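# Move wooden block from bench onto cart floor

## Task

Lift the wooden block from the bench and lay it flat on the cart's floor at the handle end, next to the profiles, with the drop flap kept open. Anything already accomplished must remain so at the finish. At the end both grippers are empty, away from the cart and clear of it, the robot is upright and not tilted, and no part of it touches anything.

## Robot and tools

Robot: a Rainbow Robotics RB-Y1 on a two-wheel differential base with two rear casters (0.58 m wide, front edge 0.10 m ahead of the wheel axle, rear 0.57 m behind; spinning in place sweeps a 0.58 m radius). It has a folding torso (squat, shift, pitch, yaw), a pan/tilt head, and two 7-joint arms, each with a parallel gripper and a wrist camera case that juts sideways and can collide. The base cannot strafe.

Frames: the base frame sits on the floor between the drive wheels, x forward, y left, z up, in metres. left_hand and right_hand report the point between the finger pads, 0.03 m back from the tips; fingers point along that frame's -z and close along its x. The odometry frame is the base frame at scene start; base_odometry counts wheel turns only, so slips and bumps distort it. Heading is radians, positive to the left.

Tool move: one action per call. Valid combinations: base and/or joints (plus optional min_time_s, contact_limits); or target alone or with min_time_s; or contact_limits alone. A call with no action just reports state and images. Arguments:
- base: one velocity command {"x_m_s", "turn_rad_s", "for_s"}, not a destination. x_m_s is forward speed, 0.005 to 0.4 m/s either sign, or 0; turn_rad_s is left-positive, 0.02 to 1.509 rad/s either sign, or 0; for_s 0.1 to 5 s. Omitted speeds are 0. Acceleration is 0.4 m/s² (turns 0.5 rad/s²), so motion coasts up to 1 s (turns 3.1 s) after for_s. Distance is roughly speed × for_s. Combined speeds are scaled down if |x|+0.27|turn| exceeds 0.4.
- joints: absolute joint targets keyed by name, radians (grippers in metres of opening, 0 to 0.1). Ranges: torso_squat_rad 0 to 1.2, torso_shift_rad -0.3 to 0.6, torso_pitch_rad -0.2 to 1.4 (positive bows forward), torso_yaw_rad -1.5 to 1.5 (left positive; raise both arms sideways ≥0.2 rad first). Shoulder pitch ±2.356 (negative swings forward/up); left_shoulder_roll_rad 0 to 3.141, right_shoulder_roll_rad -3.141 to 0 (away from body); shoulder yaw ±2.094; elbow -2.617 to 0.01 (negative bends); forearm roll ±3.141; wrist pitch -1.57 to 1.919; hand roll ±2.705; head_pan_rad ±0.523, head_tilt_rad -0.35 to 1.57 (positive looks down). Torso combos must also satisfy: squat+shift ≤1.52; squat−shift+pitch ≤1.57; shift+0.5pitch−0.4squat ≤0.7; shift+0.3pitch−0.5squat ≤0.39, otherwise it stops partway (off_target).
- target: an absolute pose for one hand: side "left"/"right", x, y, z in base-frame metres (-3 to 3), quat_wxyz in the same form the hand lines print. It is solved once into joint angles, so the hand follows a curve that can bulge over 0.1 m on long moves; break long moves into short steps. Refused while another move is still running.
- min_time_s: 0.1 to 8, a minimum duration for arm/head/torso motions.
- contact_limits: gripper current caps {left_gripper_m, right_gripper_m} in mA, 200 to 672.5 (default 672.5), persisting until changed; lower caps weaken the grip.
- cameras: list of head_camera, left_wrist_camera, right_wrist_camera or all; [] for none.
- blocking: default true waits for rest; false returns in ~0.5 s.
To grip, command an opening at least 0.005 m narrower than the object; off_target or done is normal then.

Other tools: wait(seconds 0 to 10, cameras); stop(cameras) brakes everything; zoom_image(camera, region [x0,y0,x1,y1] pixels, max 504×504) on the latest image; read_manual (licence text only); finished_scene(scene) ends the scene, nothing may follow it in that reply.

Results: move says done or the worst status. Hand status: reached (within 10 mm and 2°), short (with error), or refused (nothing moved). Joint words: off_target, not_followed (arm check withheld it; may keep trying), time_out, contact_stop (torso only), limit_stop_at_<name> (built-in guard, including own-body guards), torque_fault, limit_stop_at_motor_heat. A refusal or unrequested stop cancels the rest of that reply's move/wait/finished_scene calls. on_its_own lists uncommanded behaviour. lidar_m: 12 sectors of 30°, first straight ahead, counter-clockwise, seen at 0.23 m height. motor_effort: wheel load in percent (peak in brackets); high at rest means pushing something. Wrist force/torque are raw and offset; external joint torques estimate outside pushing. wheel_motors_off=1 means wheels are disabled for 2 s after stalling.

Avoid: driving into furniture (the base does not stop; the body can snag under tables and tip); heavy loads far forward; arms striking or squeezing each other (keep ~0.5 rad outward shoulder roll when both reach forward); contact torques near the load limits (elbow 33.8, wrist joints 23.5, shoulders 65.8 N m) which freeze the robot 10 s; overheating from long stretched holds; dropping the block, releasing it while moving, or slamming anything. A loose object may be nudged occasionally. Scene 1 is practice and may be skipped via finished_scene.

Each tool is called as a command line: name --argument value for each argument, lists and objects as JSON in quotes; but a table of rows of numbers goes row by row, as --pt "numbers of a row", without its own name.

## Session

move

Scene clock: 0.00 s.
Joint torques (N m): no reading
External joint torques (N m): no reading
Motor temperatures (°C): left_arm=[31 28 32 36 35 33 38] | right_arm=[34 31 32 30 36 36 34]
Wrist force (N): no reading
Wrist torque (N m): no reading
Wrist force, peak (N): no reading
base_odometry: x=+0.000 y=+0.000 heading=+0.000
lidar_m: 0.65 0.68 1.56 4.82 1.63 1.14 1.08 1.13 1.47 3.50 0.97 0.70
base_status: not commanded
joint_positions: torso_squat_rad=+0.350 torso_shift_rad=+0.000 torso_pitch_rad=+0.000 torso_yaw_rad=+0.000 left_shoulder_pitch_rad=+0.049 left_shoulder_roll_rad=+0.015 left_shoulder_yaw_rad=+0.041 left_elbow_rad=-0.149 left_forearm_roll_rad=+0.010 left_wrist_pitch_rad=-0.019 left_hand_roll_rad=+0.045 left_gripper_m=+0.099 right_shoulder_pitch_rad=-0.033 right_shoulder_roll_rad=-0.038 right_shoulder_yaw_rad=+0.024 right_elbow_rad=-0.125 right_forearm_roll_rad=-0.047 right_wrist_pitch_rad=+0.032 right_hand_roll_rad=-0.022 right_gripper_m=+0.099 head_pan_rad=+0.000 head_tilt_rad=+0.400
joint_status: not commanded
wheel_motors_off: 0
motor_effort: left_wheel=+0 right_wheel=+0
chest: x=-0.2280 y=+0.0001 z=+1.2475 quat_wxyz=(+1.000, +0.000, +0.000, +0.000) (m; base frame)
left_hand: x=-0.1861 y=+0.2354 z=+0.5638 quat_wxyz=(+0.997, +0.009, -0.062, +0.055) (m; base frame)
right_hand: x=-0.1506 y=-0.2464 z=+0.5666 quat_wxyz=(+0.998, -0.015, -0.063, -0.016) (m; base frame)
pictures: head_camera, left_wrist_camera, right_wrist_camera

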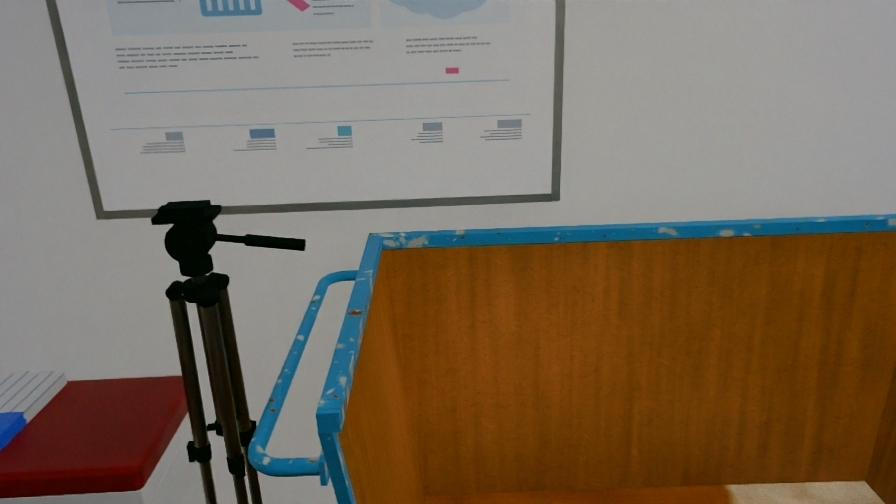

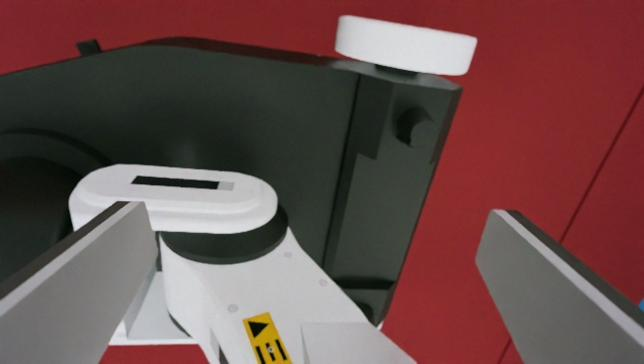

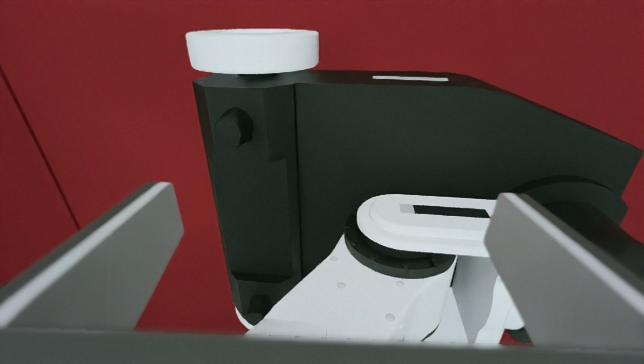

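move --joints '{"head_tilt_rad":0.9,"head_pan_rad":-0.3}' --cameras '["head_camera"]'

move --joints '{"head_tilt_rad":0.7,"head_pan_rad":0.5}' --cameras '["head_camera"]'

Scene clock: 2.23 s.
Joint torques (N m): left_arm=[-0.65 -0.02 0.56 0.14 -0.1 -0.61 0.04] | right_arm=[-1.93 -0.73 -0.76 -0.03 -0.05 -0.21 -0.18]
External joint torques (N m): left_arm=[-0.03 -0.69 0.51 0.13 -0.1 -0.26 0.05] | right_arm=[0.32 0.77 -0.71 0.27 -0.08 0.09 -0.19]
Motor temperatures (°C): left_arm=[31 28 32 36 35 33 38] | right_arm=[34 31 32 30 36 36 34]
Wrist force (N): left_arm=[-0.3 1.0 -8.4] | right_arm=[-1.1 1.0 -4.9]
Wrist torque (N m): left_arm=[-0.31 0.13 0.09] | right_arm=[-0.07 0.00 -0.08]
Wrist force, peak (N): left_arm=[-0.2 1.9 -8.4] | right_arm=[-2.1 1.1 -5.4]
move: done
base_odometry: x=+0.000 y=+0.000 heading=+0.000
lidar_m: 0.66 0.66 1.56 4.83 1.64 1.13 1.07 1.12 1.44 3.52 0.99 0.69
base_status: not commanded
joint_positions: torso_squat_rad=+0.350 torso_shift_rad=+0.000 torso_pitch_rad=+0.000 torso_yaw_rad=+0.000 left_shoulder_pitch_rad=+0.049 left_shoulder_roll_rad=+0.015 left_shoulder_yaw_rad=+0.041 left_elbow_rad=-0.149 left_forearm_roll_rad=+0.010 left_wrist_pitch_rad=-0.019 left_hand_roll_rad=+0.045 left_gripper_m=+0.099 right_shoulder_pitch_rad=-0.033 right_shoulder_roll_rad=-0.038 right_shoulder_yaw_rad=+0.024 right_elbow_rad=-0.125 right_forearm_roll_rad=-0.047 right_wrist_pitch_rad=+0.032 right_hand_roll_rad=-0.022 right_gripper_m=+0.099 head_pan_rad=-0.300 head_tilt_rad=+0.900
joint_status: all done
wheel_motors_off: 0
motor_effort: left_wheel=+1(1) right_wheel=+0(3)
chest: x=-0.2280 y=+0.0001 z=+1.2475 quat_wxyz=(+1.000, +0.000, +0.000, +0.000) (m; base frame)
left_hand: x=-0.1861 y=+0.2354 z=+0.5638 quat_wxyz=(+0.997, +0.009, -0.062, +0.055) (m; base frame)
right_hand: x=-0.1506 y=-0.2464 z=+0.5666 quat_wxyz=(+0.998, -0.015, -0.063, -0.016) (m; base frame)
pictures: head_camera
camera_calibration:
head_camera: T_world_to_cam=[[-0.302528, -0.95265, -0.0305698, -0.0189388], [-0.705452, 0.245363, -0.664932, 0.8688], [0.640948, -0.179595, -0.746278, 1.15745], [0, 0, 0, 1]] pos_world=[-0.134699, -0.0233418, 1.44089]

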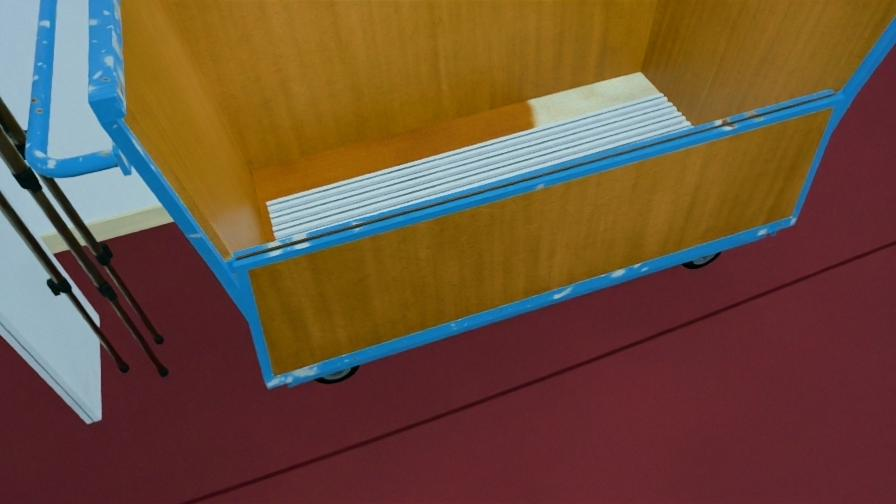

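Scene clock: 3.43 s.
Joint torques (N m): left_arm=[-0.98 -0.09 1.07 -0.03 -0.07 -0.68 0.03] | right_arm=[-2.04 -0.97 -0.4 0.15 -0.08 -0.22 -0.02]
External joint torques (N m): left_arm=[-0.35 -0.75 1.03 -0.04 -0.07 -0.32 0.03] | right_arm=[0.22 0.52 -0.36 0.46 -0.12 0.07 -0.02]
Motor temperatures (°C): left_arm=[31 28 32 36 35 33 38] | right_arm=[34 31 32 30 36 36 34]
Wrist force (N): left_arm=[0.6 1.4 -7.4] | right_arm=[-1.9 1.2 -4.9]
Wrist torque (N m): left_arm=[-0.33 0.19 0.10] | right_arm=[-0.11 -0.11 -0.08]
Wrist force, peak (N): left_arm=[-0.2 1.4 -8.4] | right_arm=[-1.6 1.5 -5.6]
move: done
base_odometry: x=+0.000 y=+0.000 heading=+0.000
lidar_m: 0.65 0.67 1.54 4.83 1.63 1.14 1.07 1.12 1.48 3.50 0.98 0.69
base_status: not commanded
joint_positions: torso_squat_rad=+0.350 torso_shift_rad=+0.000 torso_pitch_rad=+0.000 torso_yaw_rad=+0.000 left_shoulder_pitch_rad=+0.049 left_shoulder_roll_rad=+0.015 left_shoulder_yaw_rad=+0.041 left_elbow_rad=-0.149 left_forearm_roll_rad=+0.010 left_wrist_pitch_rad=-0.019 left_hand_roll_rad=+0.045 left_gripper_m=+0.099 right_shoulder_pitch_rad=-0.033 right_shoulder_roll_rad=-0.038 right_shoulder_yaw_rad=+0.024 right_elbow_rad=-0.125 right_forearm_roll_rad=-0.047 right_wrist_pitch_rad=+0.032 right_hand_roll_rad=-0.022 right_gripper_m=+0.099 head_pan_rad=+0.500 head_tilt_rad=+0.700
joint_status: all done
wheel_motors_off: 0
motor_effort: left_wheel=+1(1) right_wheel=-1(2)
chest: x=-0.2280 y=+0.0001 z=+1.2475 quat_wxyz=(+1.000, +0.000, +0.000, +0.000) (m; base frame)
left_hand: x=-0.1861 y=+0.2354 z=+0.5638 quat_wxyz=(+0.997, +0.009, -0.062, +0.055) (m; base frame)
right_hand: x=-0.1506 y=-0.2464 z=+0.5666 quat_wxyz=(+0.998, -0.015, -0.063, -0.016) (m; base frame)
pictures: head_camera
camera_calibration:
head_camera: T_world_to_cam=[[0.478026, -0.877781, -0.0314978, 0.143225], [-0.53863, -0.264626, -0.799906, 1.09862], [0.693807, 0.399341, -0.599298, 0.955485], [0, 0, 0, 1]] pos_world=[-0.139639, 0.034878, 1.45592]

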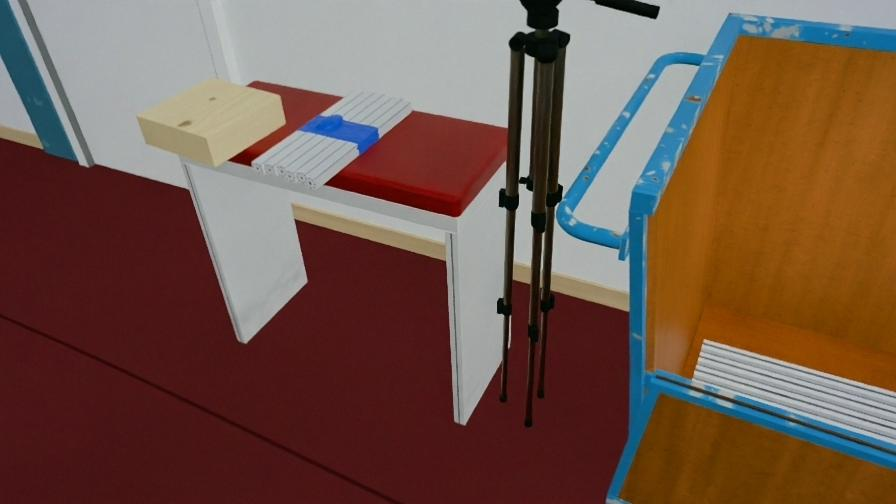

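move --joints '{"head_tilt_rad":0.75,"head_pan_rad":-0.1,"torso_squat_rad":0.0}' --cameras '["head_camera"]'

zoom_image --camera "head_camera" --region '[250, 150, 750, 450]'

move --joints '{"head_tilt_rad":0.65,"head_pan_rad":0.52}' --cameras '["head_camera"]'

zoom_image --camera "head_camera" --region '[100, 50, 500, 350]'

Scene clock: 17.57 s.
Joint torques (N m): left_arm=[-0.61 -0.1 0.87 0.13 -0.01 -0.7 -0.02] | right_arm=[-2.17 -1.09 -0.74 0.04 -0.08 -0.36 -0.04]
External joint torques (N m): left_arm=[0.02 -0.77 0.82 0.11 -0.01 -0.35 -0.01] | right_arm=[0.09 0.4 -0.69 0.35 -0.12 -0.07 -0.05]
Motor temperatures (°C): left_arm=[31 28 32 36 35 33 38] | right_arm=[34 31 32 30 36 36 34]
Wrist force (N): left_arm=[-0.2 1.6 -7.6] | right_arm=[-2.0 0.8 -5.0]
Wrist torque (N m): left_arm=[-0.32 0.10 0.09] | right_arm=[-0.08 -0.09 -0.10]
Wrist force, peak (N): left_arm=[0.3 1.8 -8.5] | right_arm=[-2.0 1.0 -5.6]
move: done
base_odometry: x=+0.000 y=+0.000 heading=+0.000
lidar_m: 0.64 0.69 1.56 4.82 1.62 1.13 1.07 1.13 1.47 3.51 0.99 0.69
base_status: not commanded
joint_positions: torso_squat_rad=+0.000 torso_shift_rad=+0.000 torso_pitch_rad=+0.000 torso_yaw_rad=+0.000 left_shoulder_pitch_rad=+0.049 left_shoulder_roll_rad=+0.015 left_shoulder_yaw_rad=+0.041 left_elbow_rad=-0.149 left_forearm_roll_rad=+0.010 left_wrist_pitch_rad=-0.019 left_hand_roll_rad=+0.045 left_gripper_m=+0.099 right_shoulder_pitch_rad=-0.033 right_shoulder_roll_rad=-0.038 right_shoulder_yaw_rad=+0.024 right_elbow_rad=-0.125 right_forearm_roll_rad=-0.047 right_wrist_pitch_rad=+0.032 right_hand_roll_rad=-0.022 right_gripper_m=+0.099 head_pan_rad=-0.100 head_tilt_rad=+0.750
joint_status: all done
wheel_motors_off: 0
motor_effort: left_wheel=+1(1) right_wheel=+1(3)
chest: x=-0.2279 y=+0.0001 z=+1.2899 quat_wxyz=(+1.000, +0.000, +0.000, +0.000) (m; base frame)
left_hand: x=-0.1862 y=+0.2354 z=+0.6063 quat_wxyz=(+0.997, +0.009, -0.062, +0.055) (m; base frame)
right_hand: x=-0.1506 y=-0.2464 z=+0.6091 quat_wxyz=(+0.998, -0.015, -0.062, -0.016) (m; base frame)
pictures: head_camera
camera_calibration:
head_camera: T_world_to_cam=[[-0.102634, -0.994227, -0.031296, 0.0246936], [-0.633048, 0.0895531, -0.768915, 1.06692], [0.767279, -0.0591047, -0.638585, 1.05463], [0, 0, 0, 1]] pos_world=[-0.13125, -0.0086612, 1.49461]

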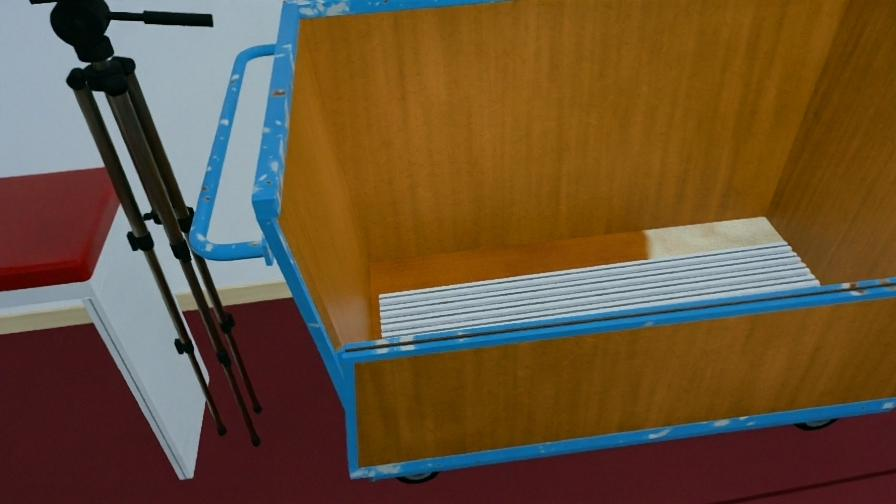

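Scaled by 1.008 from the camera's 896x504 image, which has a finer 1280x720 frame.

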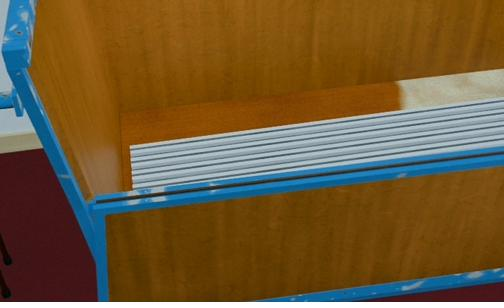

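Scene clock: 18.63 s.
Joint torques (N m): left_arm=[-0.9 -0.29 0.89 0.1 0.01 -0.57 -0.05] | right_arm=[-1.99 -0.74 -0.88 -0.01 -0.16 -0.23 -0.06]
External joint torques (N m): left_arm=[-0.27 -0.96 0.85 0.08 0 -0.22 -0.05] | right_arm=[0.26 0.75 -0.83 0.3 -0.19 0.06 -0.07]
Motor temperatures (°C): left_arm=[31 28 32 36 35 33 38] | right_arm=[34 31 32 30 36 36 34]
Wrist force (N): left_arm=[0.3 0.5 -6.7] | right_arm=[-1.5 0.8 -5.1]
Wrist torque (N m): left_arm=[-0.19 0.16 0.05] | right_arm=[-0.06 -0.04 -0.10]
Wrist force, peak (N): left_arm=[0.3 1.4 -8.1] | right_arm=[-1.8 0.8 -5.6]
move: done
base_odometry: x=+0.000 y=+0.000 heading=+0.000
lidar_m: 0.65 0.68 1.55 4.82 1.64 1.14 1.08 1.12 1.47 3.52 0.98 0.70
base_status: not commanded
joint_positions: torso_squat_rad=+0.000 torso_shift_rad=+0.000 torso_pitch_rad=+0.000 torso_yaw_rad=+0.000 left_shoulder_pitch_rad=+0.049 left_shoulder_roll_rad=+0.015 left_shoulder_yaw_rad=+0.041 left_elbow_rad=-0.149 left_forearm_roll_rad=+0.010 left_wrist_pitch_rad=-0.019 left_hand_roll_rad=+0.045 left_gripper_m=+0.099 right_shoulder_pitch_rad=-0.033 right_shoulder_roll_rad=-0.038 right_shoulder_yaw_rad=+0.024 right_elbow_rad=-0.125 right_forearm_roll_rad=-0.047 right_wrist_pitch_rad=+0.032 right_hand_roll_rad=-0.022 right_gripper_m=+0.099 head_pan_rad=+0.520 head_tilt_rad=+0.650
joint_status: all done
wheel_motors_off: 0
motor_effort: left_wheel=+0(1) right_wheel=+0(2)
chest: x=-0.2279 y=+0.0001 z=+1.2899 quat_wxyz=(+1.000, +0.000, +0.000, +0.000) (m; base frame)
left_hand: x=-0.1862 y=+0.2354 z=+0.6063 quat_wxyz=(+0.997, +0.009, -0.062, +0.055) (m; base frame)
right_hand: x=-0.1506 y=-0.2464 z=+0.6091 quat_wxyz=(+0.998, -0.015, -0.062, -0.016) (m; base frame)
pictures: head_camera
camera_calibration:
head_camera: T_world_to_cam=[[0.496833, -0.867271, -0.0315819, 0.14854], [-0.498021, -0.25512, -0.828788, 1.18403], [0.710727, 0.427498, -0.558671, 0.923857], [0, 0, 0, 1]] pos_world=[-0.140738, 0.035948, 1.50213]

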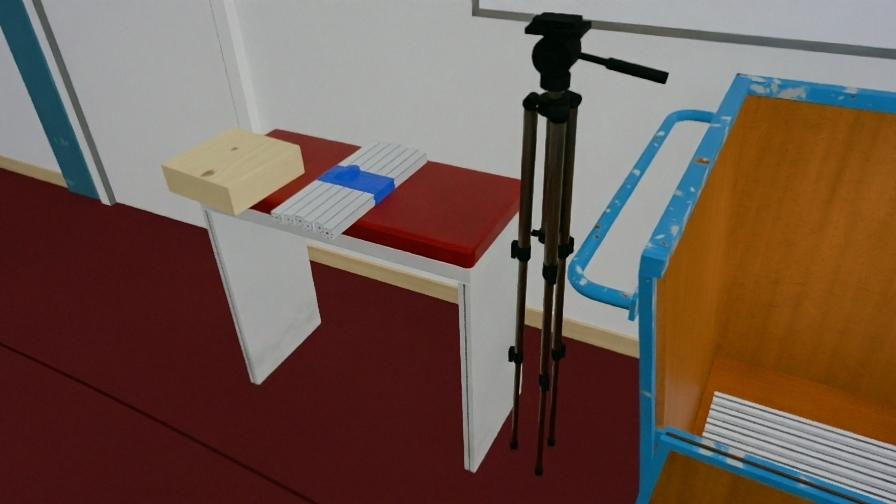

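Scaled by 1.260 from the camera's 896x504 image, which has a finer 1280x720 frame.

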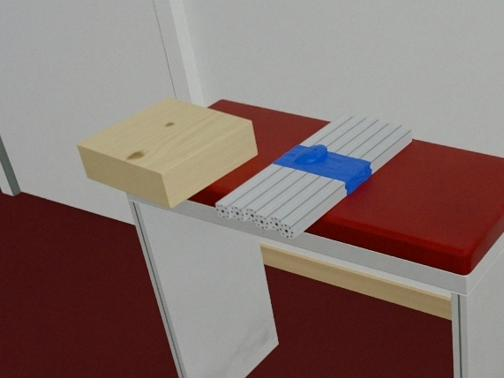

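move --base '{"x_m_s":0.2,"for_s":1.8}' --joints '{"head_tilt_rad":0.9,"head_pan_rad":0}' --cameras '["head_camera"]'

move --joints '{"torso_pitch_rad":0.2}' --cameras '["head_camera"]'

Scene clock: 24.47 s.
Joint torques (N m): left_arm=[-0.34 -0.17 0.97 0.03 -0.08 -0.57 -0.03] | right_arm=[-2.02 -0.85 -0.23 0.2 -0.16 -0.18 -0.12]
External joint torques (N m): left_arm=[0.28 -0.84 0.93 0.02 -0.08 -0.22 -0.02] | right_arm=[0.24 0.64 -0.18 0.51 -0.2 0.12 -0.13]
Motor temperatures (°C): left_arm=[31 28 32 36 35 33 38] | right_arm=[34 31 32 30 36 36 34]
Wrist force (N): left_arm=[0.1 0.7 -7.2] | right_arm=[-1.5 0.7 -4.9]
Wrist torque (N m): left_arm=[-0.22 0.15 0.09] | right_arm=[-0.08 -0.07 -0.11]
Wrist force, peak (N): left_arm=[-0.5 1.4 -8.4] | right_arm=[-2.3 1.5 -5.4]
move: done
base_odometry: x=+0.360 y=+0.000 heading=+0.000
lidar_m: 0.29 0.30 0.77 3.65 2.16 1.51 1.43 1.49 1.95 4.68 0.43 0.31
base_status: done (sent for 1.8 of 1.8 s)
joint_positions: torso_squat_rad=+0.000 torso_shift_rad=+0.000 torso_pitch_rad=+0.000 torso_yaw_rad=+0.000 left_shoulder_pitch_rad=+0.049 left_shoulder_roll_rad=+0.015 left_shoulder_yaw_rad=+0.041 left_elbow_rad=-0.149 left_forearm_roll_rad=+0.010 left_wrist_pitch_rad=-0.019 left_hand_roll_rad=+0.045 left_gripper_m=+0.099 right_shoulder_pitch_rad=-0.033 right_shoulder_roll_rad=-0.038 right_shoulder_yaw_rad=+0.024 right_elbow_rad=-0.125 right_forearm_roll_rad=-0.047 right_wrist_pitch_rad=+0.032 right_hand_roll_rad=-0.022 right_gripper_m=+0.099 head_pan_rad=+0.000 head_tilt_rad=+0.900
joint_status: all done
wheel_motors_off: 0
motor_effort: left_wheel=+0(57) right_wheel=+1(26)
chest: x=-0.2280 y=+0.0001 z=+1.2899 quat_wxyz=(+1.000, +0.000, +0.000, +0.000) (m; base frame)
left_hand: x=-0.1861 y=+0.2354 z=+0.6063 quat_wxyz=(+0.997, +0.009, -0.062, +0.055) (m; base frame)
right_hand: x=-0.1505 y=-0.2464 z=+0.6091 quat_wxyz=(+0.998, -0.015, -0.063, -0.016) (m; base frame)
pictures: head_camera
camera_calibration:
head_camera: T_world_to_cam=[[-0.00752782, -0.999504, -0.0305758, 0.043217], [-0.74653, 0.0259608, -0.664845, 0.888468], [0.665309, 0.0178209, -0.746355, 1.19418], [0, 0, 0, 1]] pos_world=[-0.130904, -0.00115113, 1.48329]

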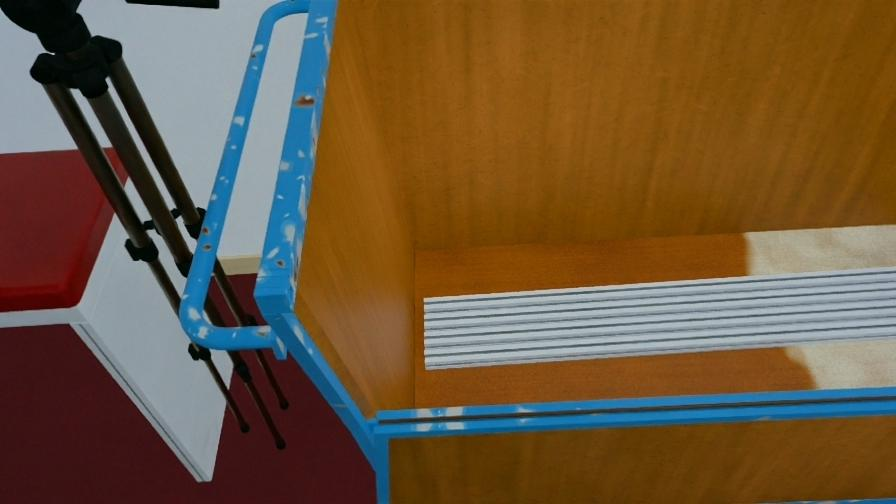

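Scene clock: 25.93 s.
Joint torques (N m): left_arm=[4.03 -0.19 0.42 2.37 -0.14 -0.14 0] | right_arm=[3.49 -0.92 -0.76 2.39 -0.15 0.17 -0.06]
External joint torques (N m): left_arm=[-0.83 -0.93 0.33 0.21 -0.14 -0.19 0] | right_arm=[0.34 0.49 -0.64 0.67 -0.14 0.08 -0.05]
Motor temperatures (°C): left_arm=[31 28 32 36 35 33 38] | right_arm=[34 31 32 30 36 36 34]
Wrist force (N): left_arm=[1.2 1.4 -7.3] | right_arm=[-0.6 1.3 -5.1]
Wrist torque (N m): left_arm=[-0.31 0.24 0.03] | right_arm=[-0.09 0.01 -0.08]
Wrist force, peak (N): left_arm=[1.0 1.2 -8.4] | right_arm=[-1.5 1.4 -5.3]
move: done
base_odometry: x=+0.360 y=+0.000 heading=+0.000
lidar_m: 0.29 0.30 0.75 3.64 2.17 1.51 1.44 1.49 1.95 4.68 0.45 0.30
base_status: not commanded
joint_positions: torso_squat_rad=+0.000 torso_shift_rad=+0.000 torso_pitch_rad=+0.200 torso_yaw_rad=+0.000 left_shoulder_pitch_rad=+0.049 left_shoulder_roll_rad=+0.015 left_shoulder_yaw_rad=+0.041 left_elbow_rad=-0.149 left_forearm_roll_rad=+0.010 left_wrist_pitch_rad=-0.019 left_hand_roll_rad=+0.045 left_gripper_m=+0.099 right_shoulder_pitch_rad=-0.033 right_shoulder_roll_rad=-0.038 right_shoulder_yaw_rad=+0.024 right_elbow_rad=-0.125 right_forearm_roll_rad=-0.047 right_wrist_pitch_rad=+0.032 right_hand_roll_rad=-0.022 right_gripper_m=+0.099 head_pan_rad=+0.000 head_tilt_rad=+0.900
joint_status: all done
wheel_motors_off: 0
motor_effort: left_wheel=+0(2) right_wheel=-3(3)
chest: x=-0.1665 y=+0.0001 z=+1.2838 quat_wxyz=(+0.995, +0.000, +0.100, +0.000) (m; base frame)
left_hand: x=-0.2613 y=+0.2354 z=+0.6054 quat_wxyz=(+0.998, +0.014, +0.038, +0.054) (m; base frame)
right_hand: x=-0.2258 y=-0.2464 z=+0.6011 quat_wxyz=(+0.999, -0.017, +0.037, -0.015) (m; base frame)
pictures: head_camera
camera_calibration:
head_camera: T_world_to_cam=[[-0.013451, -0.999504, -0.0284699, 0.0398036], [-0.863684, 0.0259611, -0.503364, 0.703502], [0.503854, 0.0178183, -0.863605, 1.27236], [0, 0, 0, 1]] pos_world=[-0.0329468, -0.00115112, 1.45407]

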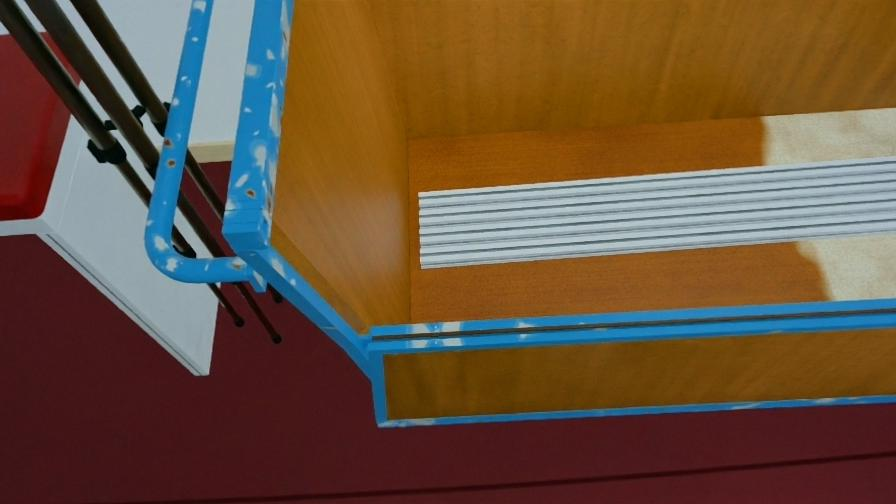

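move --base '{"x_m_s":-0.3,"for_s":1.3}' --joints '{"torso_pitch_rad":0,"head_tilt_rad":0.6}' --cameras '[]'

move --base '{"turn_rad_s":0.5,"for_s":3.142}' --cameras '[]'

move --base '{"x_m_s":0.3,"for_s":4.4}' --cameras '[]'

move --base '{"turn_rad_s":-0.5,"for_s":3.142}' --cameras '["head_camera"]'

Scene clock: 39.87 s.
Joint torques (N m): left_arm=[-1.24 0.17 0.66 0.03 -0.05 -0.55 0.06] | right_arm=[-2.32 -0.88 -0.94 -0.1 -0.18 -0.16 -0.04]
External joint torques (N m): left_arm=[-0.61 -0.49 0.61 0.01 -0.06 -0.2 0.07] | right_arm=[-0.06 0.61 -0.89 0.21 -0.22 0.13 -0.05]
Motor temperatures (°C): left_arm=[31 28 32 36 35 33 38] | right_arm=[34 31 32 30 36 36 34]
Wrist force (N): left_arm=[-0.9 1.3 -7.3] | right_arm=[-1.4 1.4 -4.9]
Wrist torque (N m): left_arm=[-0.31 0.03 0.08] | right_arm=[-0.14 -0.01 -0.07]
Wrist force, peak (N): left_arm=[0.5 1.0 -8.6] | right_arm=[-2.6 1.1 -5.2]
move: done
base_odometry: x=-0.030 y=+0.000 heading=+0.001
lidar_m: 0.68 1.05 1.58 4.93 1.56 1.10 1.05 1.09 1.44 3.43 1.02 0.72
base_status: done (sent for 1.3 of 1.3 s)
joint_positions: torso_squat_rad=+0.000 torso_shift_rad=+0.000 torso_pitch_rad=+0.000 torso_yaw_rad=+0.000 left_shoulder_pitch_rad=+0.049 left_shoulder_roll_rad=+0.015 left_shoulder_yaw_rad=+0.041 left_elbow_rad=-0.149 left_forearm_roll_rad=+0.010 left_wrist_pitch_rad=-0.019 left_hand_roll_rad=+0.045 left_gripper_m=+0.099 right_shoulder_pitch_rad=-0.033 right_shoulder_roll_rad=-0.038 right_shoulder_yaw_rad=+0.024 right_elbow_rad=-0.125 right_forearm_roll_rad=-0.047 right_wrist_pitch_rad=+0.032 right_hand_roll_rad=-0.022 right_gripper_m=+0.099 head_pan_rad=+0.000 head_tilt_rad=+0.600
joint_status: all done
wheel_motors_off: 0
motor_effort: left_wheel=-1(25) right_wheel=-13(32)
chest: x=-0.2280 y=+0.0001 z=+1.2899 quat_wxyz=(+1.000, +0.000, +0.000, +0.000) (m; base frame)
left_hand: x=-0.1862 y=+0.2354 z=+0.6063 quat_wxyz=(+0.997, +0.009, -0.062, +0.055) (m; base frame)
right_hand: x=-0.1506 y=-0.2464 z=+0.6091 quat_wxyz=(+0.998, -0.015, -0.063, -0.016) (m; base frame)
pictures: none
No camera images: "cameras" was empty.

Scene clock: 44.33 s.
Joint torques (N m): left_arm=[-0.73 -0.28 0.8 0.15 0.05 -0.56 0.03] | right_arm=[-2.34 -0.99 -0.86 -0.07 -0.09 -0.1 -0.02]
External joint torques (N m): left_arm=[-0.1 -0.95 0.76 0.14 0.04 -0.21 0.03] | right_arm=[-0.08 0.5 -0.82 0.24 -0.13 0.19 -0.03]
Motor temperatures (°C): left_arm=[31 28 32 36 35 33 38] | right_arm=[34 31 32 30 36 36 34]
Wrist force (N): left_arm=[-0.2 0.9 -7.3] | right_arm=[-1.8 1.1 -5.3]
Wrist torque (N m): left_arm=[-0.24 0.12 0.07] | right_arm=[-0.09 -0.03 -0.08]
Wrist force, peak (N): left_arm=[-0.3 1.2 -8.4] | right_arm=[-2.3 1.4 -5.5]
move: done
base_odometry: x=-0.030 y=+0.000 heading=+1.567
lidar_m: 5.04 1.57 1.10 1.04 1.06 1.43 3.45 1.05 0.73 0.70 1.04 1.58
base_status: done (sent for 3.13 of 3.13 s)
joint_positions: torso_squat_rad=+0.000 torso_shift_rad=+0.000 torso_pitch_rad=+0.000 torso_yaw_rad=+0.000 left_shoulder_pitch_rad=+0.049 left_shoulder_roll_rad=+0.015 left_shoulder_yaw_rad=+0.041 left_elbow_rad=-0.149 left_forearm_roll_rad=+0.010 left_wrist_pitch_rad=-0.019 left_hand_roll_rad=+0.045 left_gripper_m=+0.099 right_shoulder_pitch_rad=-0.033 right_shoulder_roll_rad=-0.038 right_shoulder_yaw_rad=+0.024 right_elbow_rad=-0.125 right_forearm_roll_rad=-0.047 right_wrist_pitch_rad=+0.032 right_hand_roll_rad=-0.022 right_gripper_m=+0.099 head_pan_rad=+0.000 head_tilt_rad=+0.600
joint_status: not commanded
wheel_motors_off: 0
motor_effort: left_wheel=+7(42) right_wheel=+20(36)
chest: x=-0.2280 y=+0.0001 z=+1.2899 quat_wxyz=(+1.000, +0.000, +0.000, +0.000) (m; base frame)
left_hand: x=-0.1862 y=+0.2354 z=+0.6063 quat_wxyz=(+0.997, +0.009, -0.062, +0.055) (m; base frame)
right_hand: x=-0.1506 y=-0.2464 z=+0.6091 quat_wxyz=(+0.998, -0.015, -0.063, -0.016) (m; base frame)
pictures: none
No camera images: "cameras" was empty.

Scene clock: 49.87 s.
Joint torques (N m): left_arm=[-0.77 0.1 0.82 0.2 -0.07 -0.44 0] | right_arm=[-2.16 -1.02 -0.93 0.21 -0.06 -0.22 -0.05]
External joint torques (N m): left_arm=[-0.14 -0.57 0.78 0.18 -0.07 -0.09 0.01] | right_arm=[0.09 0.48 -0.88 0.52 -0.09 0.07 -0.06]
Motor temperatures (°C): left_arm=[31 28 32 36 35 33 38] | right_arm=[34 31 32 30 36 36 34]
Wrist force (N): left_arm=[0.1 1.2 -7.4] | right_arm=[-2.0 1.3 -5.0]
Wrist torque (N m): left_arm=[-0.28 0.15 0.06] | right_arm=[-0.10 -0.09 -0.09]
Wrist force, peak (N): left_arm=[0.8 1.5 -8.5] | right_arm=[-2.1 1.2 -5.6]
move: done
base_odometry: x=-0.026 y=+1.320 heading=+1.568
lidar_m: 4.31 1.67 1.18 1.10 1.14 1.51 3.72 1.34 1.12 0.85 1.45 1.93
base_status: done (sent for 4.4 of 4.4 s)
joint_positions: torso_squat_rad=+0.000 torso_shift_rad=+0.000 torso_pitch_rad=+0.000 torso_yaw_rad=+0.000 left_shoulder_pitch_rad=+0.049 left_shoulder_roll_rad=+0.015 left_shoulder_yaw_rad=+0.041 left_elbow_rad=-0.149 left_forearm_roll_rad=+0.010 left_wrist_pitch_rad=-0.019 left_hand_roll_rad=+0.045 left_gripper_m=+0.099 right_shoulder_pitch_rad=-0.033 right_shoulder_roll_rad=-0.038 right_shoulder_yaw_rad=+0.024 right_elbow_rad=-0.125 right_forearm_roll_rad=-0.047 right_wrist_pitch_rad=+0.032 right_hand_roll_rad=-0.022 right_gripper_m=+0.099 head_pan_rad=+0.000 head_tilt_rad=+0.600
joint_status: not commanded
wheel_motors_off: 0
motor_effort: left_wheel=+19(49) right_wheel=-17(47)
chest: x=-0.2280 y=+0.0001 z=+1.2899 quat_wxyz=(+1.000, +0.000, +0.000, +0.000) (m; base frame)
left_hand: x=-0.1861 y=+0.2354 z=+0.6063 quat_wxyz=(+0.997, +0.009, -0.062, +0.055) (m; base frame)
right_hand: x=-0.1505 y=-0.2464 z=+0.6091 quat_wxyz=(+0.998, -0.015, -0.062, -0.016) (m; base frame)
pictures: none
No camera images: "cameras" was empty.

Scene clock: 54.33 s.
Joint torques (N m): left_arm=[-0.8 -0.02 0.67 0.05 0.01 -0.58 -0.13] | right_arm=[-2.02 -0.75 -0.51 0.21 -0.11 -0.15 -0.04]
External joint torques (N m): left_arm=[-0.17 -0.68 0.63 0.03 0 -0.22 -0.13] | right_arm=[0.24 0.74 -0.46 0.52 -0.15 0.14 -0.04]
Motor temperatures (°C): left_arm=[31 28 32 36 35 33 38] | right_arm=[34 31 32 30 36 36 34]
Wrist force (N): left_arm=[-0.4 1.5 -7.2] | right_arm=[-1.8 0.6 -4.7]
Wrist torque (N m): left_arm=[-0.29 0.12 0.07] | right_arm=[-0.05 -0.11 -0.11]
Wrist force, peak (N): left_arm=[-0.1 1.4 -8.3] | right_arm=[-2.0 1.1 -5.5]
move: done
base_odometry: x=-0.026 y=+1.320 heading=+0.002
lidar_m: 0.83 1.45 1.95 4.31 1.67 1.17 1.10 1.15 1.51 3.62 1.34 1.11
base_status: done (sent for 3.13 of 3.13 s)
joint_positions: torso_squat_rad=+0.000 torso_shift_rad=+0.000 torso_pitch_rad=+0.000 torso_yaw_rad=+0.000 left_shoulder_pitch_rad=+0.049 left_shoulder_roll_rad=+0.015 left_shoulder_yaw_rad=+0.041 left_elbow_rad=-0.149 left_forearm_roll_rad=+0.010 left_wrist_pitch_rad=-0.019 left_hand_roll_rad=+0.045 left_gripper_m=+0.099 right_shoulder_pitch_rad=-0.033 right_shoulder_roll_rad=-0.038 right_shoulder_yaw_rad=+0.024 right_elbow_rad=-0.125 right_forearm_roll_rad=-0.047 right_wrist_pitch_rad=+0.032 right_hand_roll_rad=-0.022 right_gripper_m=+0.099 head_pan_rad=+0.000 head_tilt_rad=+0.600
joint_status: not commanded
wheel_motors_off: 0
motor_effort: left_wheel=+23(48) right_wheel=+3(52)
chest: x=-0.2280 y=+0.0001 z=+1.2899 quat_wxyz=(+1.000, +0.000, +0.000, +0.000) (m; base frame)
left_hand: x=-0.1861 y=+0.2354 z=+0.6063 quat_wxyz=(+0.997, +0.009, -0.062, +0.055) (m; base frame)
right_hand: x=-0.1505 y=-0.2464 z=+0.6091 quat_wxyz=(+0.998, -0.015, -0.063, -0.016) (m; base frame)
pictures: head_camera
camera_calibration:
head_camera: T_world_to_cam=[[0.00192973, -0.999502, -0.0314857, 0.0464172], [-0.516736, 0.0259597, -0.855751, 1.2203], [0.856142, 0.0179212, -0.516429, 0.890951], [0, 0, 0, 1]] pos_world=[-0.132298, -0.00125138, 1.50585]

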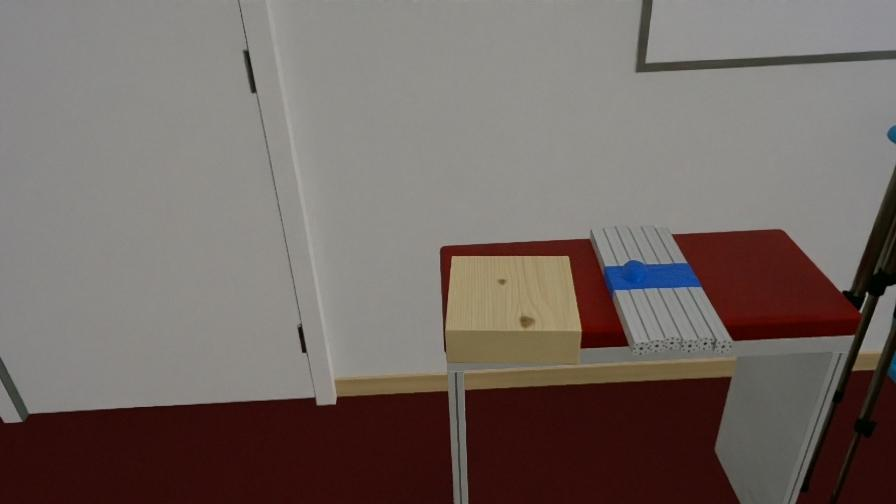

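move --joints '{"torso_squat_rad":0.95,"torso_pitch_rad":0.3,"head_tilt_rad":0.5,"right_shoulder_roll_rad":-0.3,"right_elbow_rad":-1.8,"right_shoulder_pitch_rad":0.3}' --cameras '[]'

move --target '{"side":"right","x":0.3,"y":-0.09,"z":0.77,"quat_wxyz":[0.7071,0,-0.7071,0]}' --cameras '["head_camera","right_wrist_camera"]'

Scene clock: 74.17 s.
Joint torques (N m): left_arm=[6.64 -0.16 0.67 3.59 0.06 0 -0.01] | right_arm=[1.4 -5.3 -3.63 -9.44 0.04 -1.81 0.05]
External joint torques (N m): left_arm=[-0.91 -0.92 0.56 0.38 0.06 -0.25 -0.02] | right_arm=[1.05 -0.26 -0.16 -0.89 -0.18 -0.1 0.01]
Motor temperatures (°C): left_arm=[31 28 32 36 35 33 38] | right_arm=[34 31 32 30 36 36 34]
Wrist force (N): left_arm=[1.4 0.9 -7.9] | right_arm=[-6.0 2.2 -1.4]
Wrist torque (N m): left_arm=[-0.31 0.20 0.05] | right_arm=[-0.23 -0.29 -0.11]
Wrist force, peak (N): left_arm=[0.9 1.1 -8.8] | right_arm=[-7.3 2.7 -0.7]
move: done
base_odometry: x=-0.026 y=+1.320 heading=+0.002
lidar_m: 0.84 1.46 1.94 4.30 1.67 1.16 1.11 1.14 1.51 3.63 1.34 1.11
base_status: not commanded
joint_positions: torso_squat_rad=+0.950 torso_shift_rad=+0.000 torso_pitch_rad=+0.300 torso_yaw_rad=+0.000 left_shoulder_pitch_rad=+0.049 left_shoulder_roll_rad=+0.015 left_shoulder_yaw_rad=+0.041 left_elbow_rad=-0.149 left_forearm_roll_rad=+0.010 left_wrist_pitch_rad=-0.019 left_hand_roll_rad=+0.045 left_gripper_m=+0.099 right_shoulder_pitch_rad=+0.300 right_shoulder_roll_rad=-0.300 right_shoulder_yaw_rad=+0.024 right_elbow_rad=-1.800 right_forearm_roll_rad=-0.047 right_wrist_pitch_rad=+0.032 right_hand_roll_rad=-0.022 right_gripper_m=+0.099 head_pan_rad=+0.000 head_tilt_rad=+0.500
joint_status: all done
wheel_motors_off: 0
motor_effort: left_wheel=+21(24) right_wheel=+4(7)
chest: x=-0.1366 y=+0.0001 z=+0.9833 quat_wxyz=(+0.989, +0.000, +0.149, +0.000) (m; base frame)
left_hand: x=-0.2986 y=+0.2354 z=+0.3178 quat_wxyz=(+0.995, +0.017, +0.088, +0.053) (m; base frame)
right_hand: x=+0.2007 y=-0.3165 z=+0.6158 quat_wxyz=(+0.829, -0.070, -0.548, +0.088) (m; base frame)
pictures: none
No camera images: "cameras" was empty.

Scene clock: 76.10 s.
Joint torques (N m): left_arm=[6.21 0.01 0.88 3.58 -0.15 0.05 -0.04] | right_arm=[-6.23 4.08 0.44 -10.86 1.19 0.19 -0.33]
External joint torques (N m): left_arm=[-1.33 -0.75 0.76 0.37 -0.15 -0.19 -0.05] | right_arm=[-0.39 0.1 -0.69 -1.01 0.29 0.02 -0.38]
Motor temperatures (°C): left_arm=[31 28 32 36 35 33 38] | right_arm=[34 31 32 31 36 36 34]
Wrist force (N): left_arm=[2.6 0.6 -7.4] | right_arm=[-7.7 1.2 1.1]
Wrist torque (N m): left_arm=[-0.22 0.36 0.09] | right_arm=[-0.19 -0.47 -0.12]
Wrist force, peak (N): left_arm=[2.8 1.6 -8.0] | right_arm=[-8.6 0.2 -0.4]
move: done
base_odometry: x=-0.026 y=+1.320 heading=+0.002
lidar_m: 0.83 1.46 1.93 4.31 1.67 1.17 1.11 1.15 1.52 3.64 1.34 1.11
base_status: not commanded
joint_positions: torso_squat_rad=+0.950 torso_shift_rad=+0.000 torso_pitch_rad=+0.300 torso_yaw_rad=+0.000 left_shoulder_pitch_rad=+0.049 left_shoulder_roll_rad=+0.015 left_shoulder_yaw_rad=+0.041 left_elbow_rad=-0.149 left_forearm_roll_rad=+0.010 left_wrist_pitch_rad=-0.019 left_hand_roll_rad=+0.045 left_gripper_m=+0.099 right_shoulder_pitch_rad=-0.030 right_shoulder_roll_rad=+0.000 right_shoulder_yaw_rad=+0.462 right_elbow_rad=-1.862 right_forearm_roll_rad=-1.529 right_wrist_pitch_rad=-0.451 right_hand_roll_rad=+1.663 right_gripper_m=+0.099 head_pan_rad=+0.000 head_tilt_rad=+0.500
joint_status: all done
wheel_motors_off: 0
motor_effort: left_wheel=+20(22) right_wheel=+2(6)
chest: x=-0.1366 y=+0.0001 z=+0.9833 quat_wxyz=(+0.989, +0.000, +0.149, +0.000) (m; base frame)
left_hand: x=-0.2986 y=+0.2354 z=+0.3178 quat_wxyz=(+0.995, +0.017, +0.088, +0.053) (m; base frame)
right_hand: x=+0.2999 y=-0.0897 z=+0.7697 quat_wxyz=(+0.704, +0.001, -0.710, +0.000) (m; base frame)
right_hand_status: reached (checked arc, planned for 1.4 s): 0 mm and 0.4 deg off.
pictures: head_camera, right_wrist_camera
camera_calibration:
head_camera: T_world_to_cam=[[-0.00443635, -0.999504, -0.0311766, 0.0352728], [-0.676342, 0.0259634, -0.73613, 0.873226], [0.736575, 0.0178203, -0.676122, 0.776336], [0, 0, 0, 1]] pos_world=[0.0189265, -0.00125112, 1.16881]
right_wrist_camera: T_world_to_cam=[[0.0338456, -0.0279769, -0.999035, 0.755043], [-0.507968, 0.860385, -0.0413033, 0.288371], [0.860711, 0.508876, 0.0149089, -0.151818], [0, 0, 0, 1]] pos_world=[0.2516, -0.14973, 0.768489]

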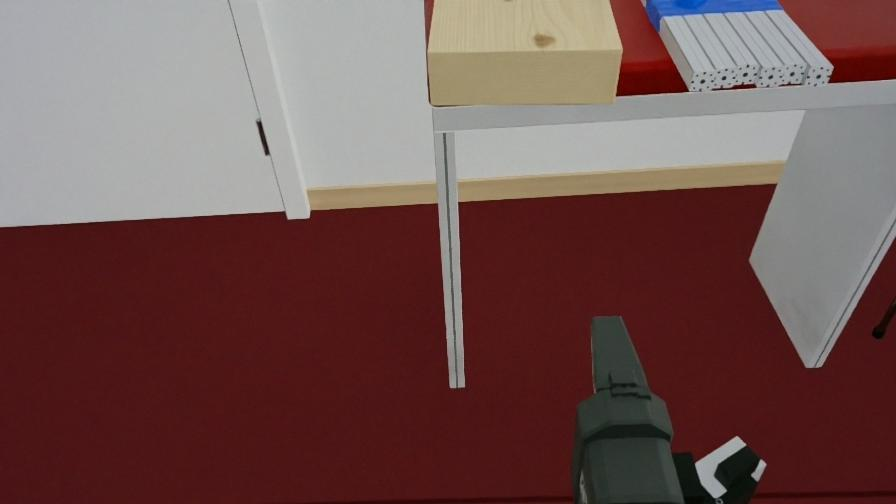

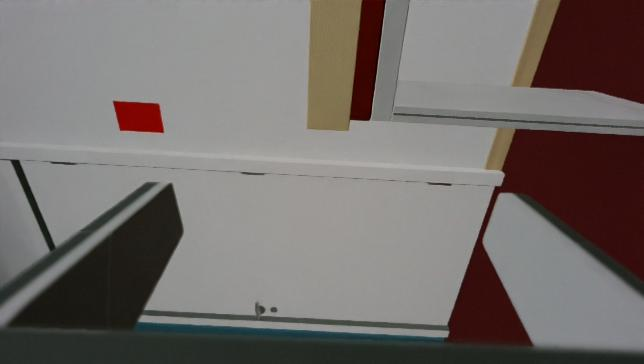

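move --target '{"side":"right","x":0.3,"y":-0.088,"z":0.761,"quat_wxyz":[0.7071,0,-0.7071,0]}' --cameras '[]'

move --base '{"x_m_s":0.2,"for_s":2.1}' --joints '{"head_tilt_rad":0.8}' --cameras '["head_camera","right_wrist_camera"]'

Scene clock: 82.03 s.
Joint torques (N m): left_arm=[6.32 0.08 1.11 3.44 -0.06 -0.05 0.04] | right_arm=[-7.27 4.71 0.93 -10.9 0.77 0.03 -0.07]
External joint torques (N m): left_arm=[-1.23 -0.69 0.99 0.24 -0.06 -0.29 0.03] | right_arm=[-1.39 0.72 -0.16 -1.09 -0.16 -0.08 -0.12]
Motor temperatures (°C): left_arm=[31 28 32 36 35 33 38] | right_arm=[34 31 32 31 36 36 34]
Wrist force (N): left_arm=[2.0 1.7 -7.8] | right_arm=[-7.1 1.2 1.3]
Wrist torque (N m): left_arm=[-0.35 0.25 0.10] | right_arm=[-0.20 -0.38 -0.10]
Wrist force, peak (N): left_arm=[2.2 1.1 -8.5] | right_arm=[-9.6 -0.4 1.4]
move: done
base_odometry: x=-0.026 y=+1.320 heading=+0.002
lidar_m: 0.83 1.47 1.93 4.31 1.66 1.15 1.10 1.15 1.52 3.64 1.35 1.11
base_status: not commanded
joint_positions: torso_squat_rad=+0.950 torso_shift_rad=+0.000 torso_pitch_rad=+0.300 torso_yaw_rad=+0.000 left_shoulder_pitch_rad=+0.049 left_shoulder_roll_rad=+0.015 left_shoulder_yaw_rad=+0.041 left_elbow_rad=-0.149 left_forearm_roll_rad=+0.010 left_wrist_pitch_rad=-0.019 left_hand_roll_rad=+0.045 left_gripper_m=+0.099 right_shoulder_pitch_rad=-0.037 right_shoulder_roll_rad=-0.003 right_shoulder_yaw_rad=+0.468 right_elbow_rad=-1.832 right_forearm_roll_rad=-1.503 right_wrist_pitch_rad=-0.464 right_hand_roll_rad=+1.628 right_gripper_m=+0.099 head_pan_rad=+0.000 head_tilt_rad=+0.500
joint_status: all done
wheel_motors_off: 0
motor_effort: left_wheel=+21(21) right_wheel=+4(4)
chest: x=-0.1366 y=+0.0001 z=+0.9833 quat_wxyz=(+0.989, +0.000, +0.149, +0.000) (m; base frame)
left_hand: x=-0.2986 y=+0.2354 z=+0.3178 quat_wxyz=(+0.995, +0.017, +0.088, +0.053) (m; base frame)
right_hand: x=+0.2998 y=-0.0882 z=+0.7611 quat_wxyz=(+0.708, +0.000, -0.706, +0.000) (m; base frame)
right_hand_status: reached (checked arc, planned for 0.2 s): 0 mm and 0.1 deg off.
pictures: none
No camera images: "cameras" was empty.

Scene clock: 85.03 s.
Joint torques (N m): left_arm=[6.91 0.07 0.66 3.19 -0.12 0.07 -0.01] | right_arm=[-6.2 4.62 0.96 -10.78 0.9 0.04 -0.06]
External joint torques (N m): left_arm=[-0.64 -0.7 0.54 -0.02 -0.12 -0.17 -0.02] | right_arm=[-0.32 0.63 -0.14 -0.97 -0.03 -0.07 -0.11]
Motor temperatures (°C): left_arm=[31 28 32 36 35 33 38] | right_arm=[34 31 32 31 36 36 34]
Wrist force (N): left_arm=[1.4 1.3 -7.8] | right_arm=[-7.4 0.8 1.2]
Wrist torque (N m): left_arm=[-0.33 0.19 0.07] | right_arm=[-0.16 -0.44 -0.13]
Wrist force, peak (N): left_arm=[2.4 0.7 -8.5] | right_arm=[-7.8 0.6 0.8]
move: done
base_odometry: x=+0.394 y=+1.320 heading=+0.001
lidar_m: 0.42 1.05 1.38 3.40 2.30 1.62 1.52 1.58 2.08 1.17 0.81 0.95
base_status: done (sent for 2.1 of 2.1 s)
joint_positions: torso_squat_rad=+0.950 torso_shift_rad=+0.000 torso_pitch_rad=+0.300 torso_yaw_rad=+0.000 left_shoulder_pitch_rad=+0.049 left_shoulder_roll_rad=+0.015 left_shoulder_yaw_rad=+0.041 left_elbow_rad=-0.149 left_forearm_roll_rad=+0.010 left_wrist_pitch_rad=-0.019 left_hand_roll_rad=+0.045 left_gripper_m=+0.099 right_shoulder_pitch_rad=-0.037 right_shoulder_roll_rad=-0.003 right_shoulder_yaw_rad=+0.468 right_elbow_rad=-1.832 right_forearm_roll_rad=-1.503 right_wrist_pitch_rad=-0.464 right_hand_roll_rad=+1.628 right_gripper_m=+0.099 head_pan_rad=+0.000 head_tilt_rad=+0.800
joint_status: all done
wheel_motors_off: 0
motor_effort: left_wheel=-8(48) right_wheel=+9(39)
chest: x=-0.1365 y=+0.0001 z=+0.9833 quat_wxyz=(+0.989, +0.000, +0.149, +0.000) (m; base frame)
left_hand: x=-0.2986 y=+0.2354 z=+0.3178 quat_wxyz=(+0.995, +0.017, +0.088, +0.053) (m; base frame)
right_hand: x=+0.2998 y=-0.0882 z=+0.7611 quat_wxyz=(+0.708, +0.000, -0.706, +0.000) (m; base frame)
pictures: head_camera, right_wrist_camera
camera_calibration:
head_camera: T_world_to_cam=[[-0.0134536, -0.999504, -0.0284708, 0.0316037], [-0.863728, 0.0259622, -0.503289, 0.590732], [0.503778, 0.0178199, -0.863649, 0.982185], [0, 0, 0, 1]] pos_world=[0.0158533, -0.00125112, 1.14647]
right_wrist_camera: T_world_to_cam=[[0.0243969, -0.0295274, -0.999266, 0.749286], [-0.506991, 0.861121, -0.0378234, 0.283768], [0.861606, 0.507542, 0.00603859, -0.145983], [0, 0, 0, 1]] pos_world=[0.251368, -0.148141, 0.760351]

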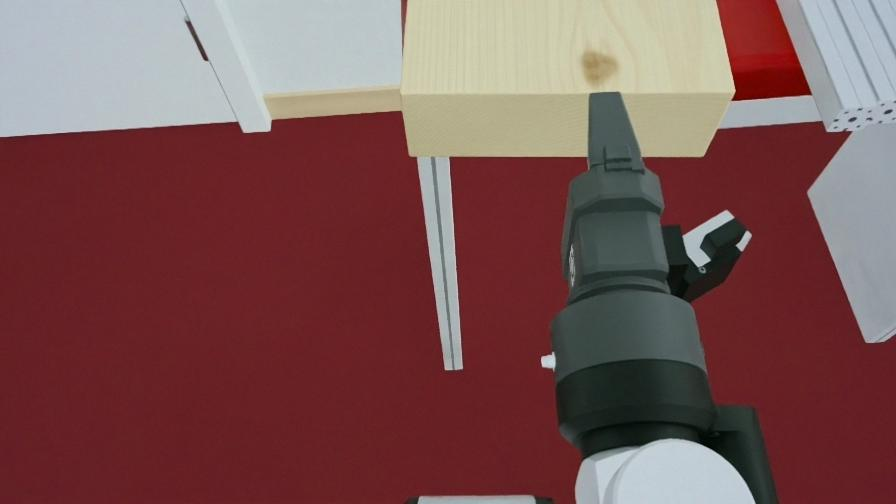

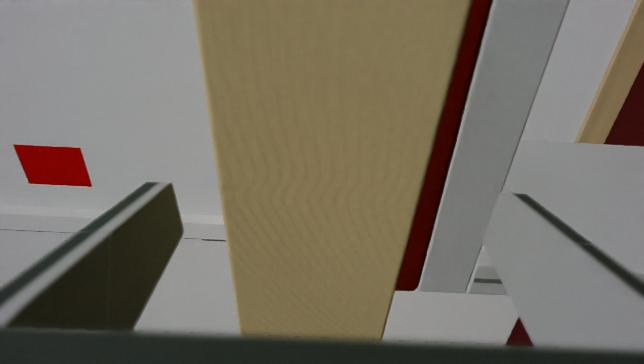

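move --target '{"side":"right","x":0.3,"y":-0.074,"z":0.766,"quat_wxyz":[0.7071,0,-0.7071,0]}' --cameras '[]'

move --base '{"x_m_s":0.05,"for_s":1.26}' --cameras '["head_camera","right_wrist_camera"]'

Scene clock: 89.50 s.
Joint torques (N m): left_arm=[6.75 -0.24 0.71 3.33 -0.05 -0.03 0.02] | right_arm=[-7.25 5.25 1.01 -10.53 0.81 0.2 0.12]
External joint torques (N m): left_arm=[-0.8 -1.01 0.6 0.12 -0.06 -0.27 0.01] | right_arm=[-1.14 0.8 -0.13 -0.75 -0.19 0.05 0.07]
Motor temperatures (°C): left_arm=[31 28 32 36 35 33 38] | right_arm=[34 31 32 31 36 36 34]
Wrist force (N): left_arm=[1.9 1.5 -7.5] | right_arm=[-7.5 0.7 0.9]
Wrist torque (N m): left_arm=[-0.30 0.20 0.10] | right_arm=[-0.14 -0.47 -0.13]
Wrist force, peak (N): left_arm=[2.3 0.9 -8.5] | right_arm=[-8.2 -1.0 1.3]
move: done
base_odometry: x=+0.394 y=+1.320 heading=+0.001
lidar_m: 0.41 1.06 1.39 3.40 2.30 1.62 1.52 1.59 2.07 1.17 0.83 0.95
base_status: not commanded
joint_positions: torso_squat_rad=+0.950 torso_shift_rad=+0.000 torso_pitch_rad=+0.300 torso_yaw_rad=+0.000 left_shoulder_pitch_rad=+0.049 left_shoulder_roll_rad=+0.015 left_shoulder_yaw_rad=+0.041 left_elbow_rad=-0.149 left_forearm_roll_rad=+0.010 left_wrist_pitch_rad=-0.019 left_hand_roll_rad=+0.045 left_gripper_m=+0.099 right_shoulder_pitch_rad=-0.061 right_shoulder_roll_rad=+0.000 right_shoulder_yaw_rad=+0.510 right_elbow_rad=-1.823 right_forearm_roll_rad=-1.520 right_wrist_pitch_rad=-0.512 right_hand_roll_rad=+1.654 right_gripper_m=+0.099 head_pan_rad=+0.000 head_tilt_rad=+0.800
joint_status: all done
wheel_motors_off: 0
motor_effort: left_wheel=-10(10) right_wheel=+10(12)
chest: x=-0.1365 y=+0.0001 z=+0.9833 quat_wxyz=(+0.989, +0.000, +0.149, +0.000) (m; base frame)
left_hand: x=-0.2986 y=+0.2354 z=+0.3178 quat_wxyz=(+0.995, +0.017, +0.088, +0.053) (m; base frame)
right_hand: x=+0.2995 y=-0.0744 z=+0.7657 quat_wxyz=(+0.707, +0.001, -0.708, +0.001) (m; base frame)
right_hand_status: reached (checked arc, planned for 0.2 s): 1 mm and 0.1 deg off.
pictures: none
No camera images: "cameras" was empty.

Scene clock: 91.23 s.
Joint torques (N m): left_arm=[6.64 0.14 0.87 3.5 -0.09 0 0.01] | right_arm=[-7.29 5.45 1 -10.65 0.9 0.05 0.05]
External joint torques (N m): left_arm=[-0.9 -0.63 0.75 0.3 -0.09 -0.24 0] | right_arm=[-1.17 1 -0.14 -0.86 -0.1 -0.11 0]
Motor temperatures (°C): left_arm=[31 28 32 36 35 33 38] | right_arm=[34 31 32 31 36 36 34]
Wrist force (N): left_arm=[1.7 0.2 -7.2] | right_arm=[-7.5 0.7 1.2]
Wrist torque (N m): left_arm=[-0.17 0.23 0.06] | right_arm=[-0.16 -0.44 -0.13]
Wrist force, peak (N): left_arm=[2.0 1.2 -8.2] | right_arm=[-7.8 0.7 1.4]
move: done
base_odometry: x=+0.458 y=+1.321 heading=+0.001
lidar_m: 0.35 0.99 1.28 3.15 2.41 1.67 1.59 1.64 2.18 1.21 0.79 0.94
base_status: done (sent for 1.27 of 1.27 s)
joint_positions: torso_squat_rad=+0.950 torso_shift_rad=+0.000 torso_pitch_rad=+0.300 torso_yaw_rad=+0.000 left_shoulder_pitch_rad=+0.049 left_shoulder_roll_rad=+0.015 left_shoulder_yaw_rad=+0.041 left_elbow_rad=-0.149 left_forearm_roll_rad=+0.010 left_wrist_pitch_rad=-0.019 left_hand_roll_rad=+0.045 left_gripper_m=+0.099 right_shoulder_pitch_rad=-0.061 right_shoulder_roll_rad=+0.000 right_shoulder_yaw_rad=+0.510 right_elbow_rad=-1.823 right_forearm_roll_rad=-1.520 right_wrist_pitch_rad=-0.512 right_hand_roll_rad=+1.654 right_gripper_m=+0.099 head_pan_rad=+0.000 head_tilt_rad=+0.800
joint_status: not commanded
wheel_motors_off: 0
motor_effort: left_wheel=-10(26) right_wheel=+11(33)
chest: x=-0.1365 y=+0.0001 z=+0.9833 quat_wxyz=(+0.989, +0.000, +0.149, +0.000) (m; base frame)
left_hand: x=-0.2986 y=+0.2354 z=+0.3178 quat_wxyz=(+0.995, +0.017, +0.088, +0.053) (m; base frame)
right_hand: x=+0.2996 y=-0.0744 z=+0.7657 quat_wxyz=(+0.707, +0.001, -0.708, +0.001) (m; base frame)
pictures: head_camera, right_wrist_camera
camera_calibration:
head_camera: T_world_to_cam=[[-0.0134536, -0.999504, -0.0284708, 0.0316037], [-0.863728, 0.0259622, -0.503289, 0.590732], [0.503778, 0.0178199, -0.863649, 0.982185], [0, 0, 0, 1]] pos_world=[0.0158533, -0.00125112, 1.14647]
right_wrist_camera: T_world_to_cam=[[0.0277596, -0.029415, -0.999182, 0.753412], [-0.508392, 0.860222, -0.0394485, 0.273517], [0.860678, 0.509071, 0.00892507, -0.154576], [0, 0, 0, 1]] pos_world=[0.25118, -0.134433, 0.764965]

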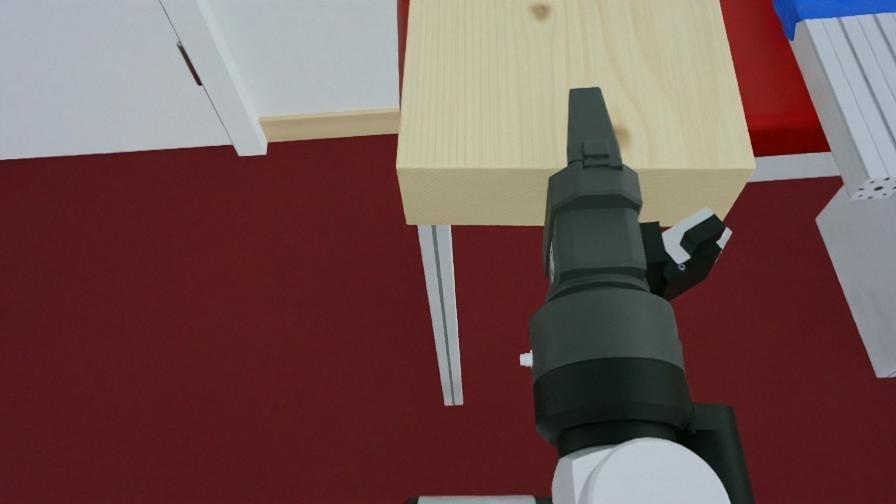

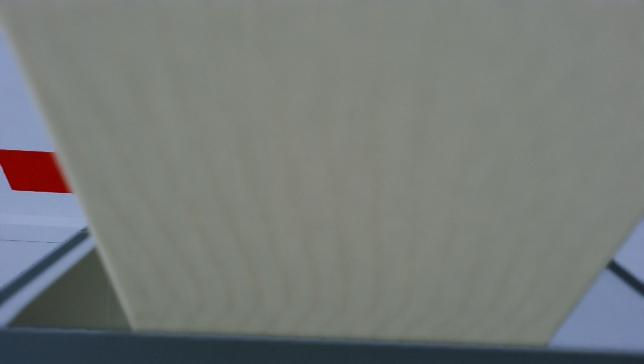

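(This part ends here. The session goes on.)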